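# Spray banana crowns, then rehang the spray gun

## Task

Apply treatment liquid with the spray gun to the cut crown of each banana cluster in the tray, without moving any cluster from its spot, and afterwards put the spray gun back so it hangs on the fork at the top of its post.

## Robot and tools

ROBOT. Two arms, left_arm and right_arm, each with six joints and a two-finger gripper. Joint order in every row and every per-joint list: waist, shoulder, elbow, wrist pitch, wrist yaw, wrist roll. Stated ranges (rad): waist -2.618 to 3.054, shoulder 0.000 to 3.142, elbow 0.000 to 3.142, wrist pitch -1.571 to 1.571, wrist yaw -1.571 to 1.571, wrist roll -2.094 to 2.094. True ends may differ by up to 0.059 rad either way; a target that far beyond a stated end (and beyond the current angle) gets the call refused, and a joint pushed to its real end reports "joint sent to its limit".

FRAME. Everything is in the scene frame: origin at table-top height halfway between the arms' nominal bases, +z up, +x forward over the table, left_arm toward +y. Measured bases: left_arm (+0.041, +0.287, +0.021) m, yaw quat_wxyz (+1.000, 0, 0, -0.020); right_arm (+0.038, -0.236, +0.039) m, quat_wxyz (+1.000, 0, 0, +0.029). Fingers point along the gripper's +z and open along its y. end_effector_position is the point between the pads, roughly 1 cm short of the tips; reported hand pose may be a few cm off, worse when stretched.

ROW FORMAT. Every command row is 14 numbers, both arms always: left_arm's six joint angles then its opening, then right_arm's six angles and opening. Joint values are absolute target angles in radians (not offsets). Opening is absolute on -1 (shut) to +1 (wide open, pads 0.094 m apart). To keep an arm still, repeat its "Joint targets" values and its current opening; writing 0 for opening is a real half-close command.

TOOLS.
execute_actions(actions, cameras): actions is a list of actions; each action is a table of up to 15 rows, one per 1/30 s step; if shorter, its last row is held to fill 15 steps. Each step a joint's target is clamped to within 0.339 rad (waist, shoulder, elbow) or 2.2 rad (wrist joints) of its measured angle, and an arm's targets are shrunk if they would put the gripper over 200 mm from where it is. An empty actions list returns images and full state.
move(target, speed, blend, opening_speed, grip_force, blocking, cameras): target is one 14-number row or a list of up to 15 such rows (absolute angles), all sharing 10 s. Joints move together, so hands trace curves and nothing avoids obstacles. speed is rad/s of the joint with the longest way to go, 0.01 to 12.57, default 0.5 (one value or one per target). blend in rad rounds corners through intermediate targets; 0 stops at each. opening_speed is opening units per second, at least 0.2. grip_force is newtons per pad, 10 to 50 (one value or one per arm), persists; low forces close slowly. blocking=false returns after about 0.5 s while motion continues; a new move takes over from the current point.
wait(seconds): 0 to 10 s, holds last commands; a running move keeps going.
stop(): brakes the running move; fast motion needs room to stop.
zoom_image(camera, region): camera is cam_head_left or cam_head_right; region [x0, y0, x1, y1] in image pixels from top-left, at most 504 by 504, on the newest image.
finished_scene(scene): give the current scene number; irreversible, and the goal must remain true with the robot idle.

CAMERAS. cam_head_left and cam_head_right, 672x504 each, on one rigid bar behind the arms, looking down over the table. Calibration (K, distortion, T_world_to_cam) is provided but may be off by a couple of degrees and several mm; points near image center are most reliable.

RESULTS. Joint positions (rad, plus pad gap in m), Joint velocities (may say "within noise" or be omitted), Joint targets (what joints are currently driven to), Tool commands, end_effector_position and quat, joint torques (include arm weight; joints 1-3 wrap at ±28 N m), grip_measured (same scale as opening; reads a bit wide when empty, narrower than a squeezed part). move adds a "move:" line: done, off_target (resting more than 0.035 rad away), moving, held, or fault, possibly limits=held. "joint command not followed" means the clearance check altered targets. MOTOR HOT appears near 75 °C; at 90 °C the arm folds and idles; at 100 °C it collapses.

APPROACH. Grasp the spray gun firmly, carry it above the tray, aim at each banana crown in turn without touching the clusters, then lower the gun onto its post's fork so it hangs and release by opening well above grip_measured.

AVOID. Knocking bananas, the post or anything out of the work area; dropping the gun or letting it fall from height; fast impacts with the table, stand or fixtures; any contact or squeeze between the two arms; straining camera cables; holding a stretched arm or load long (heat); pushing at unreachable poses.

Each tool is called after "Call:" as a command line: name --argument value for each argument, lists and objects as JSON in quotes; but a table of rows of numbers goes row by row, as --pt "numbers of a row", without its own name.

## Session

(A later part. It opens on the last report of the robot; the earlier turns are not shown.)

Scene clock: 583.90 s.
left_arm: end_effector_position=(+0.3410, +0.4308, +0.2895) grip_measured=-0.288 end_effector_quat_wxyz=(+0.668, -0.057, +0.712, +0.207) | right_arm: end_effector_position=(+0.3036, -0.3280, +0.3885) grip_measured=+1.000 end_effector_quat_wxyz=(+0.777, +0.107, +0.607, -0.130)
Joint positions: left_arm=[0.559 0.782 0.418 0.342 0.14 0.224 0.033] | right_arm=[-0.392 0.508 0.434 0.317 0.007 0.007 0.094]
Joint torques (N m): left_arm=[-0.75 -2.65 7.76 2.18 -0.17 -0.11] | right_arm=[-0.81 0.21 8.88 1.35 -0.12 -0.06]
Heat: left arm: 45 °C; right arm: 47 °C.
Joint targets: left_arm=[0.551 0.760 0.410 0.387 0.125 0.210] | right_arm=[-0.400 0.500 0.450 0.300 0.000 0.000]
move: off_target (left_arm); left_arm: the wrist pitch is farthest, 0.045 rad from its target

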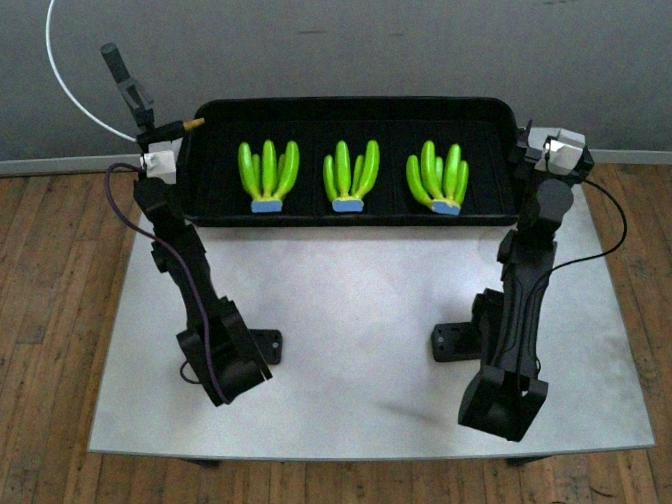

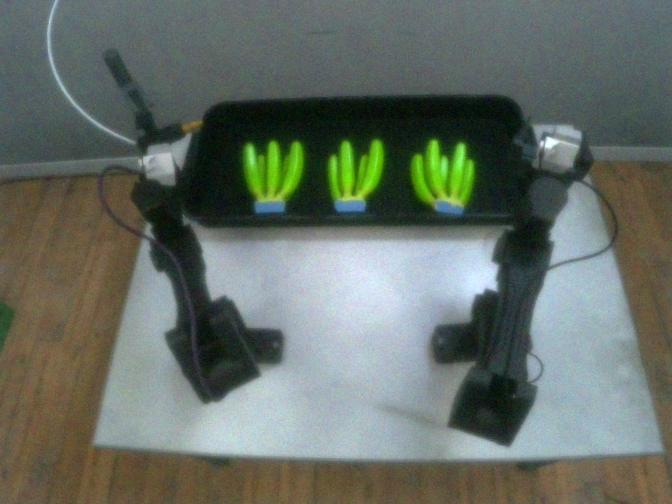

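Call:
move --pt "0.553 0.93 0.475 0.50 0.145 0.2 -0.9 -0.4 0.5 0.45 0.3 0 0 1" --pt "0.562 1.09 0.530 0.605 0.16 0.2 -0.9 -0.4 0.5 0.45 0.3 0 0 1" --speed 0.15 --blend '[0.03,0]' --cameras '["cam_head_left","cam_head_right"]'

Call:
zoom_image --camera "cam_head_left" --region '[75, 55, 195, 175]'

Call:
zoom_image --camera "cam_head_right" --region '[75, 55, 195, 175]'

Scene clock: 604.47 s.
left_arm: end_effector_position=(+0.3849, +0.4542, +0.2661) grip_measured=-0.288 end_effector_quat_wxyz=(+0.653, -0.061, +0.729, +0.193) | right_arm: end_effector_position=(+0.3036, -0.3280, +0.3885) grip_measured=+1.000 end_effector_quat_wxyz=(+0.777, +0.107, +0.607, -0.130)
Joint positions: left_arm=[0.559 1.09 0.486 0.532 0.148 0.214 0.033] | right_arm=[-0.392 0.508 0.434 0.317 0.007 0.007 0.094]
Joint torques (N m): left_arm=[0.34 -2.85 12.66 2.43 0.15 -0.1] | right_arm=[-0.72 0.09 8.94 1.35 -0.14 -0.05]
Heat: left arm: 47 °C; right arm: 47 °C.
Joint targets: left_arm=[0.562 1.090 0.530 0.605 0.160 0.200] | right_arm=[-0.400 0.500 0.450 0.300 0.000 0.000]
move: off_target (left_arm); left_arm: the wrist pitch is farthest, 0.073 rad from its target

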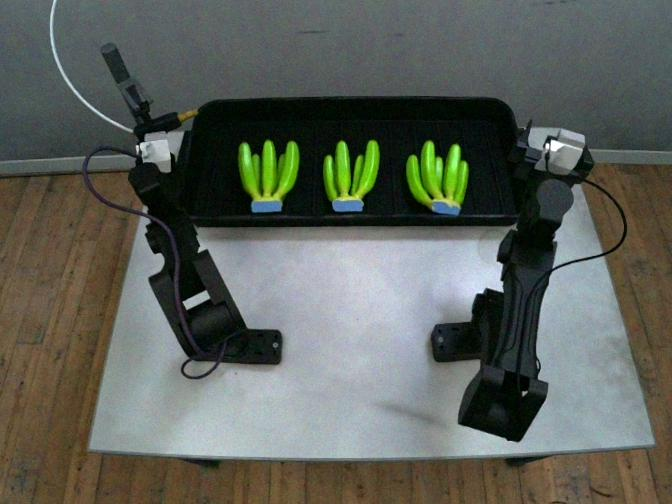

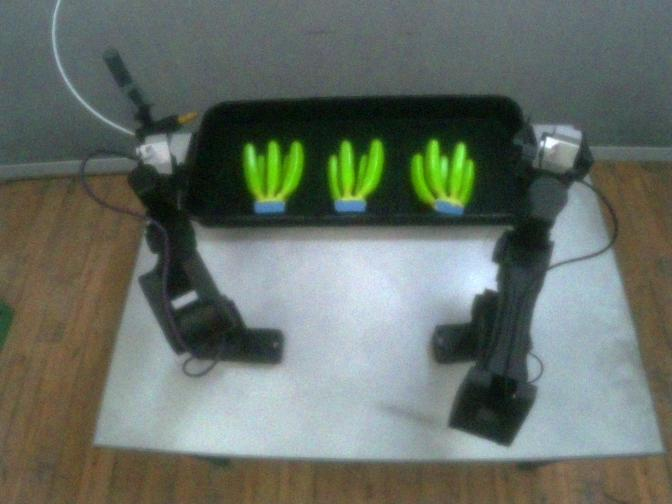

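Scaled by 4.200 from the camera's 672x504 image, which has a finer 960x720 frame.

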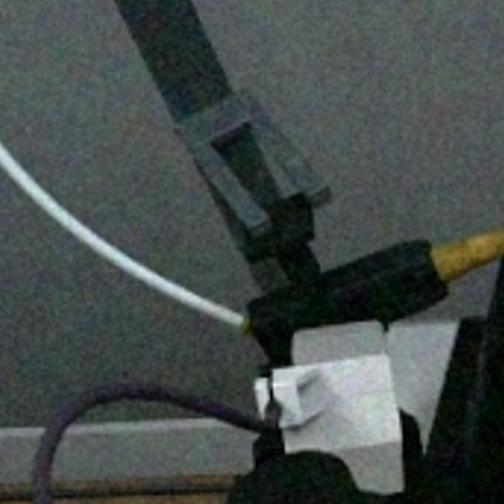

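Scaled by 4.200 from the camera's 672x504 image, which has a finer 960x720 frame.

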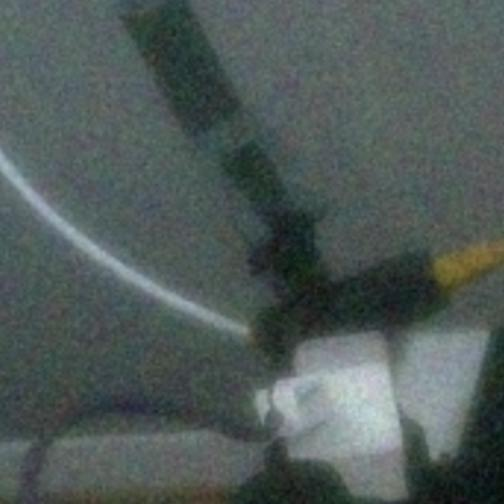

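Call:
move --pt "0.553 0.76 0.41 0.40 0.125 0.2 -0.9 -0.4 0.5 0.45 0.3 0 0 1" --pt "0.553 0.76 0.465 0.46 0.135 0.2 -0.9 -0.4 0.5 0.45 0.3 0 0 1" --pt "0.557 1.03 0.565 0.61 0.145 0.2 -0.9 -0.4 0.5 0.45 0.3 0 0 1" --speed 0.2 --blend '[0.02,0,0]' --cameras '["cam_head_left","cam_head_right"]'

Call:
zoom_image --camera "cam_head_left" --region '[75, 55, 195, 175]'

Call:
zoom_image --camera "cam_head_right" --region '[75, 55, 195, 175]'

Scene clock: 618.30 s.
left_arm: end_effector_position=(+0.3796, +0.4522, +0.3073) grip_measured=-0.288 end_effector_quat_wxyz=(+0.687, -0.055, +0.693, +0.210) | right_arm: end_effector_position=(+0.3036, -0.3280, +0.3885) grip_measured=+1.000 end_effector_quat_wxyz=(+0.777, +0.107, +0.607, -0.130)
Joint positions: left_arm=[0.559 1.031 0.52 0.545 0.143 0.213 0.033] | right_arm=[-0.392 0.508 0.434 0.317 0.007 0.007 0.094]
Joint torques (N m): left_arm=[-0.18 -2.58 12.78 2.33 0.01 -0.1] | right_arm=[-0.76 0.29 8.94 1.36 -0.09 -0.06]
Motor temperatures (°C): left_arm=[27 32 34 48 26 26 30] | right_arm=[27 26 47 41 29 24 29]
Heat: left arm: 48 °C; right arm: 47 °C.
Joint targets: left_arm=[0.557 1.030 0.565 0.610 0.145 0.200] | right_arm=[-0.400 0.500 0.450 0.300 0.000 0.000]
move: off_target (left_arm); left_arm: the wrist pitch is farthest, 0.065 rad from its target

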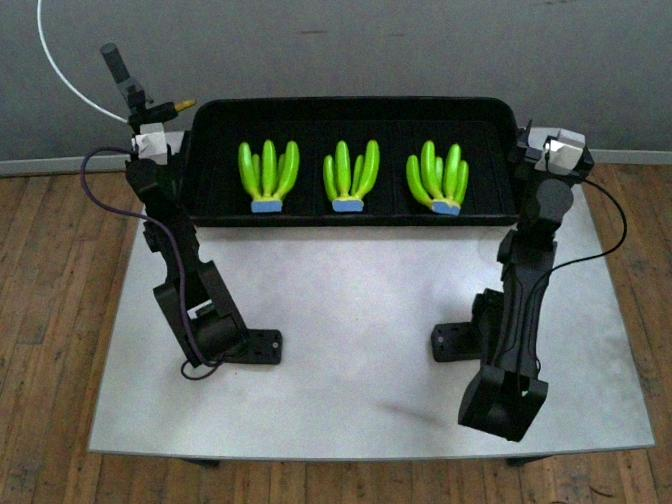

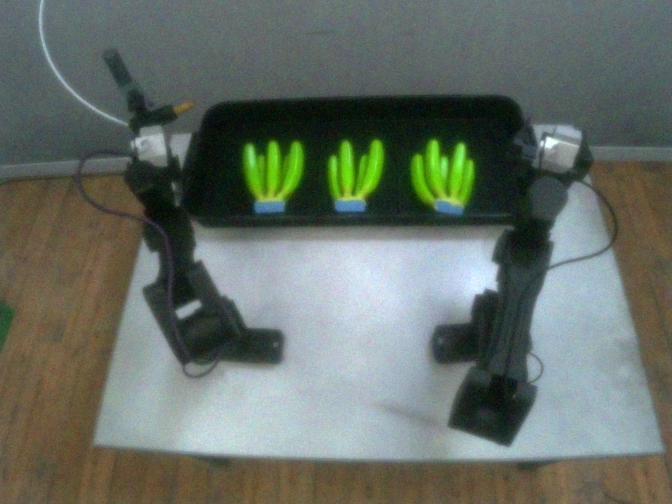

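Scaled by 4.200 from the camera's 672x504 image, which has a finer 960x720 frame.

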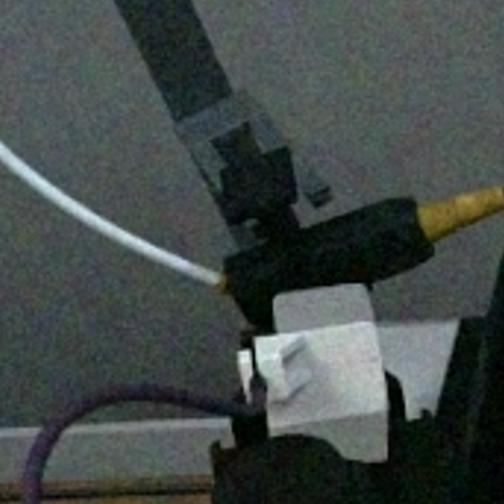

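Scaled by 4.200 from the camera's 672x504 image, which has a finer 960x720 frame.

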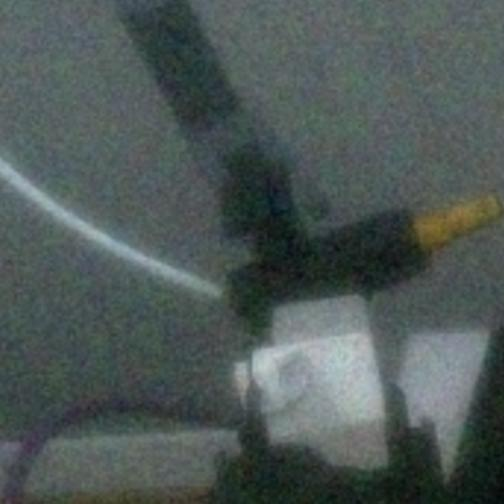

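Call:
move --pt "0.553 0.80 0.475 0.49 0.135 0.2 -0.9 -0.4 0.5 0.45 0.3 0 0 1" --pt "0.553 0.80 0.44 0.46 0.135 0.2 -0.9 -0.4 0.5 0.45 0.3 0 0 1" --pt "0.557 1.03 0.535 0.585 0.145 0.2 -0.9 -0.4 0.5 0.45 0.3 0 0 1" --speed 0.2 --cameras '["cam_head_left","cam_head_right"]'

Call:
zoom_image --camera "cam_head_left" --region '[75, 55, 195, 175]'

Scene clock: 634.17 s.
left_arm: end_effector_position=(+0.3779, +0.4509, +0.2875) grip_measured=-0.288 end_effector_quat_wxyz=(+0.671, -0.059, +0.711, +0.202) | right_arm: end_effector_position=(+0.3036, -0.3280, +0.3885) grip_measured=+1.000 end_effector_quat_wxyz=(+0.777, +0.107, +0.607, -0.130)
Joint positions: left_arm=[0.559 1.03 0.491 0.52 0.145 0.213 0.033] | right_arm=[-0.392 0.508 0.434 0.317 0.007 0.007 0.094]
Joint torques (N m): left_arm=[-0.13 -2.4 12.63 2.34 0 -0.11] | right_arm=[-0.79 0.14 8.8 1.37 -0.08 -0.12]
Heat: left arm: 48 °C; right arm: 48 °C.
Joint targets: left_arm=[0.557 1.030 0.535 0.585 0.145 0.200] | right_arm=[-0.400 0.500 0.450 0.300 0.000 0.000]
move: off_target (left_arm); left_arm: the wrist pitch is farthest, 0.065 rad from its target

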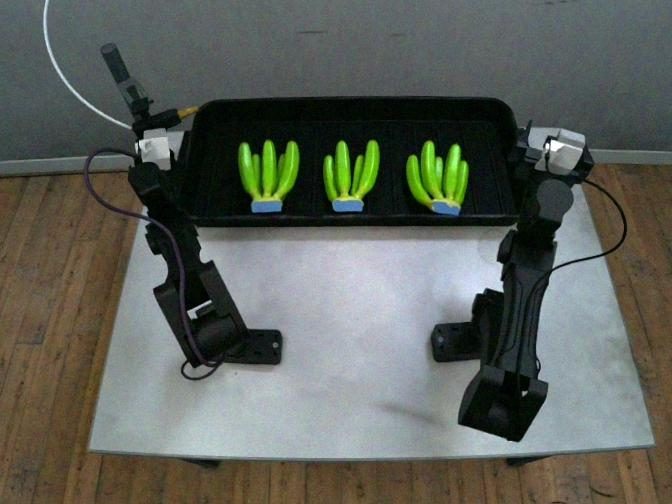

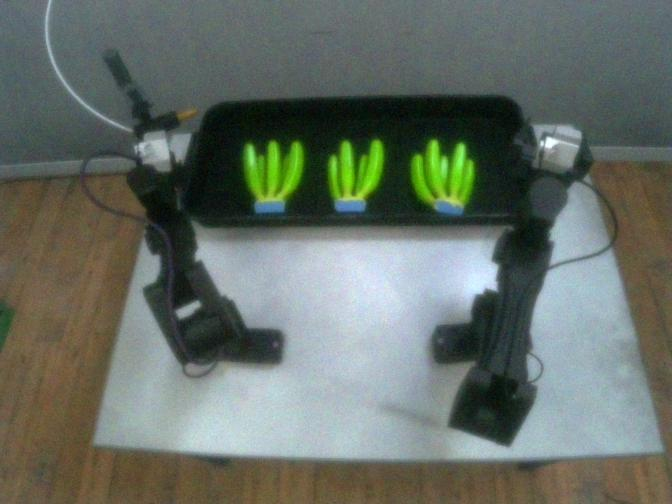

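Scaled by 4.200 from the camera's 672x504 image, which has a finer 960x720 frame.

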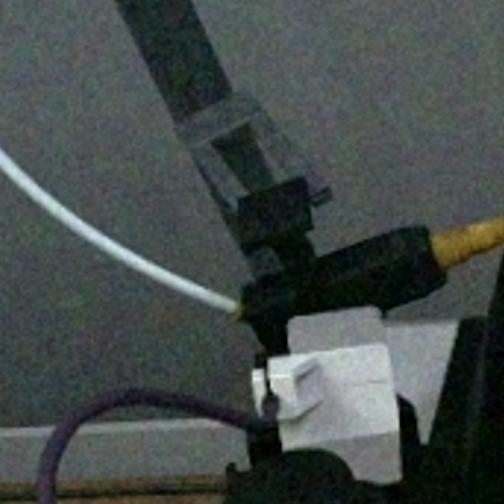

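Call:
move --pt "0.566 1.27 0.637 0.742 0.155 0.2 -0.9 -0.4 0.5 0.45 0.3 0 0 1" --pt "0.558 1.44 0.770 0.76 0.14 0.2 -0.9 -0.4 0.5 0.45 0.3 0 0 1" --speed 0.15 --blend '[0.03,0]' --cameras '["cam_head_left","cam_head_right"]'

Call:
zoom_image --camera "cam_head_left" --region '[75, 55, 195, 175]'

Call:
zoom_image --camera "cam_head_right" --region '[75, 55, 195, 175]'

Scene clock: 653.57 s.
left_arm: end_effector_position=(+0.4495, +0.4898, +0.2862) grip_measured=-0.289 end_effector_quat_wxyz=(+0.677, -0.056, +0.706, +0.199) | right_arm: end_effector_position=(+0.3036, -0.3280, +0.3885) grip_measured=+1.000 end_effector_quat_wxyz=(+0.777, +0.107, +0.607, -0.130)
Joint positions: left_arm=[0.559 1.426 0.716 0.707 0.155 0.208 0.033] | right_arm=[-0.392 0.508 0.434 0.317 0.007 0.007 0.094]
Joint torques (N m): left_arm=[-0.02 -4.38 13.24 2.22 -0.16 -0.04] | right_arm=[-0.65 -0.1 8.88 1.39 -0.09 -0.02]
Heat: left arm: 50 °C; right arm: 48 °C.
Joint targets: left_arm=[0.558 1.440 0.770 0.760 0.140 0.200] | right_arm=[-0.400 0.500 0.450 0.300 0.000 0.000]
move: off_target (left_arm); left_arm: the elbow is farthest, 0.054 rad from its target

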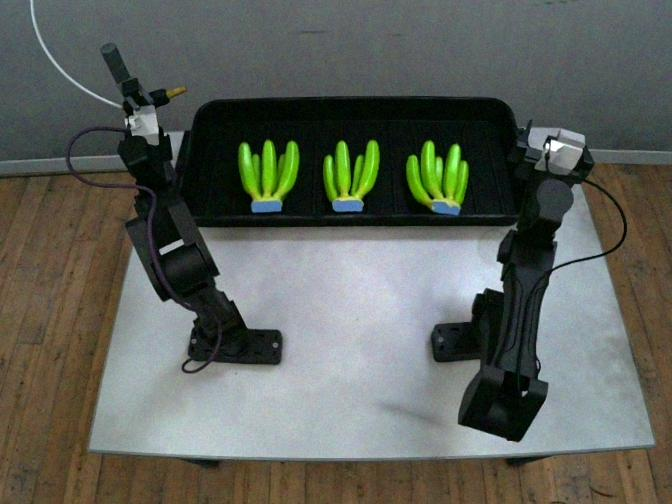

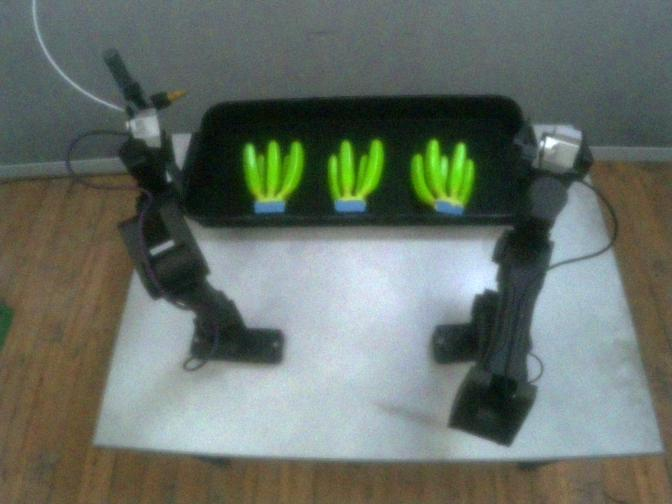

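Scaled by 4.200 from the camera's 672x504 image, which has a finer 960x720 frame.

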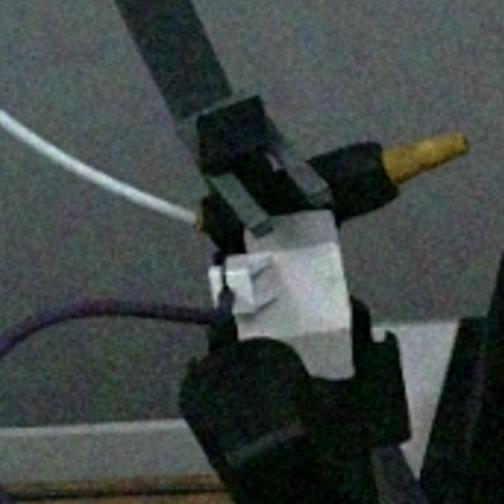

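Scaled by 4.200 from the camera's 672x504 image, which has a finer 960x720 frame.

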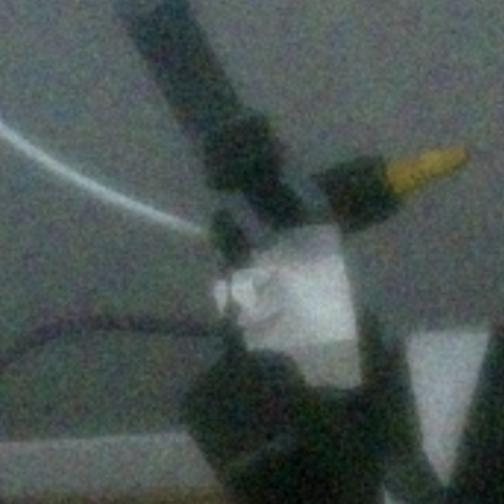

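Call:
move --pt "0.558 1.44 0.735 0.745 0.14 0.12 -0.9 -0.4 0.5 0.45 0.3 0 0 1" --pt "0.558 1.44 0.735 0.745 0.14 0.12 1 -0.4 0.5 0.45 0.3 0 0 1" --speed 0.1 --opening_speed 0.5 --cameras '["cam_head_left"]'

Call:
zoom_image --camera "cam_head_left" --region '[75, 55, 195, 175]'

Scene clock: 665.30 s.
left_arm: end_effector_position=(+0.4512, +0.4885, +0.2863) grip_measured=+0.998 end_effector_quat_wxyz=(+0.687, -0.081, +0.702, +0.170) | right_arm: end_effector_position=(+0.3036, -0.3280, +0.3885) grip_measured=+1.000 end_effector_quat_wxyz=(+0.777, +0.107, +0.607, -0.130)
Joint positions: left_arm=[0.556 1.433 0.716 0.719 0.158 0.127 0.094] | right_arm=[-0.392 0.508 0.434 0.317 0.007 0.007 0.094]
Joint torques (N m): left_arm=[0.24 -4.98 9.76 1.97 -0.23 -0.03] | right_arm=[-0.66 -0.08 8.87 1.35 -0.11 -0.07]
Heat: left arm: 48 °C; right arm: 48 °C.
Joint targets: left_arm=[0.558 1.440 0.735 0.745 0.140 0.120] | right_arm=[-0.400 0.500 0.450 0.300 0.000 0.000]
move: done; target 2's new numbers were sent with left_arm's wrist roll 0.070 rad from that target
Images, in order (width x height): cam_head_left 672x504.

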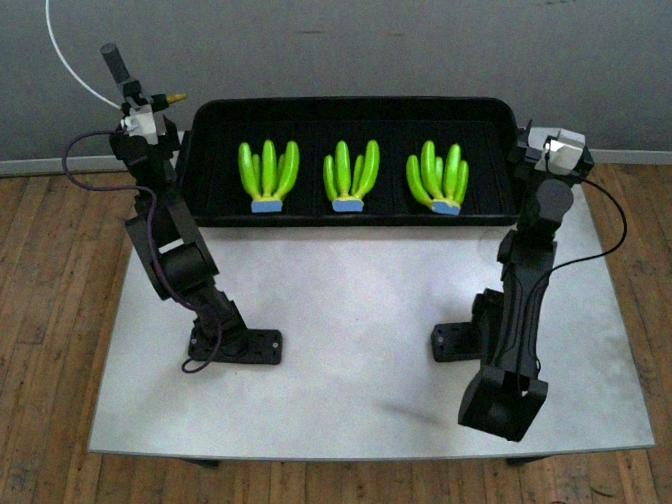

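Scaled by 4.200 from the camera's 672x504 image, which has a finer 960x720 frame.

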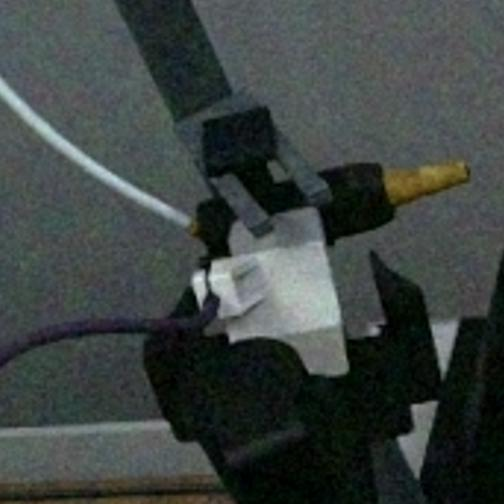

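Hung. Retreat.

Call:
move --pt "0.570 1.275 0.60 0.70 0.155 0.13 1 -0.4 0.5 0.45 0.3 0 0 1" --pt "0.555 0.76 0.39 0.387 0.125 0.13 1 -0.4 0.5 0.45 0.3 0 0 1" --speed 0.3 --blend '[0.05,0]' --cameras '["cam_head_left"]'

Call:
zoom_image --camera "cam_head_left" --region '[75, 35, 275, 235]'

Scene clock: 681.00 s.
left_arm: end_effector_position=(+0.3392, +0.4302, +0.2976) grip_measured=+0.998 end_effector_quat_wxyz=(+0.691, -0.087, +0.695, +0.180) | right_arm: end_effector_position=(+0.3036, -0.3280, +0.3885) grip_measured=+1.000 end_effector_quat_wxyz=(+0.777, +0.107, +0.607, -0.130)
Joint positions: left_arm=[0.561 0.772 0.407 0.384 0.142 0.127 0.094] | right_arm=[-0.392 0.508 0.434 0.317 0.007 0.007 0.094]
Joint torques (N m): left_arm=[-0.58 -1.66 6.93 1.79 -0.22 0.06] | right_arm=[-0.64 0.18 9.03 1.32 -0.11 -0.07]
Heat: left arm: 49 °C; right arm: 48 °C.
Joint targets: left_arm=[0.555 0.760 0.390 0.387 0.125 0.130] | right_arm=[-0.400 0.500 0.450 0.300 0.000 0.000]
move: done
Images, in order (width x height): cam_head_left 672x504.

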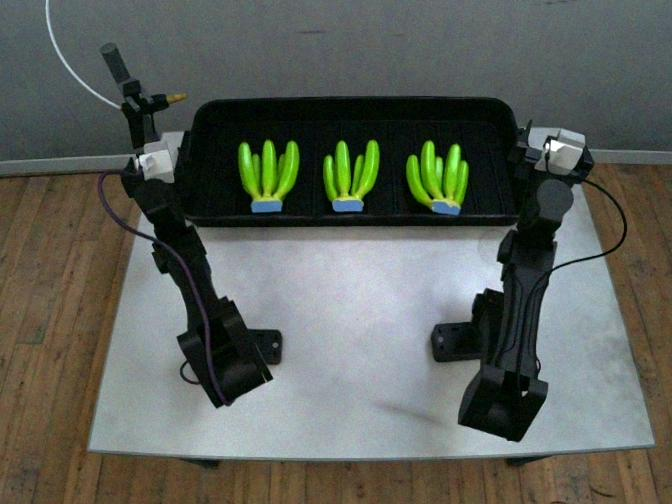

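Scaled by 2.520 from the camera's 672x504 image, which has a finer 960x720 frame.

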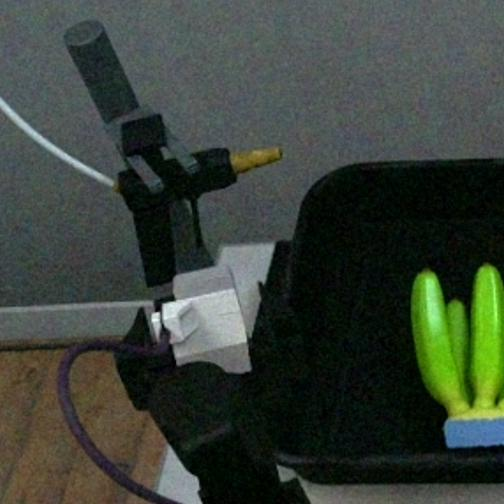

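Call:
finished_scene --scene 1

The scene is finished: the task was done.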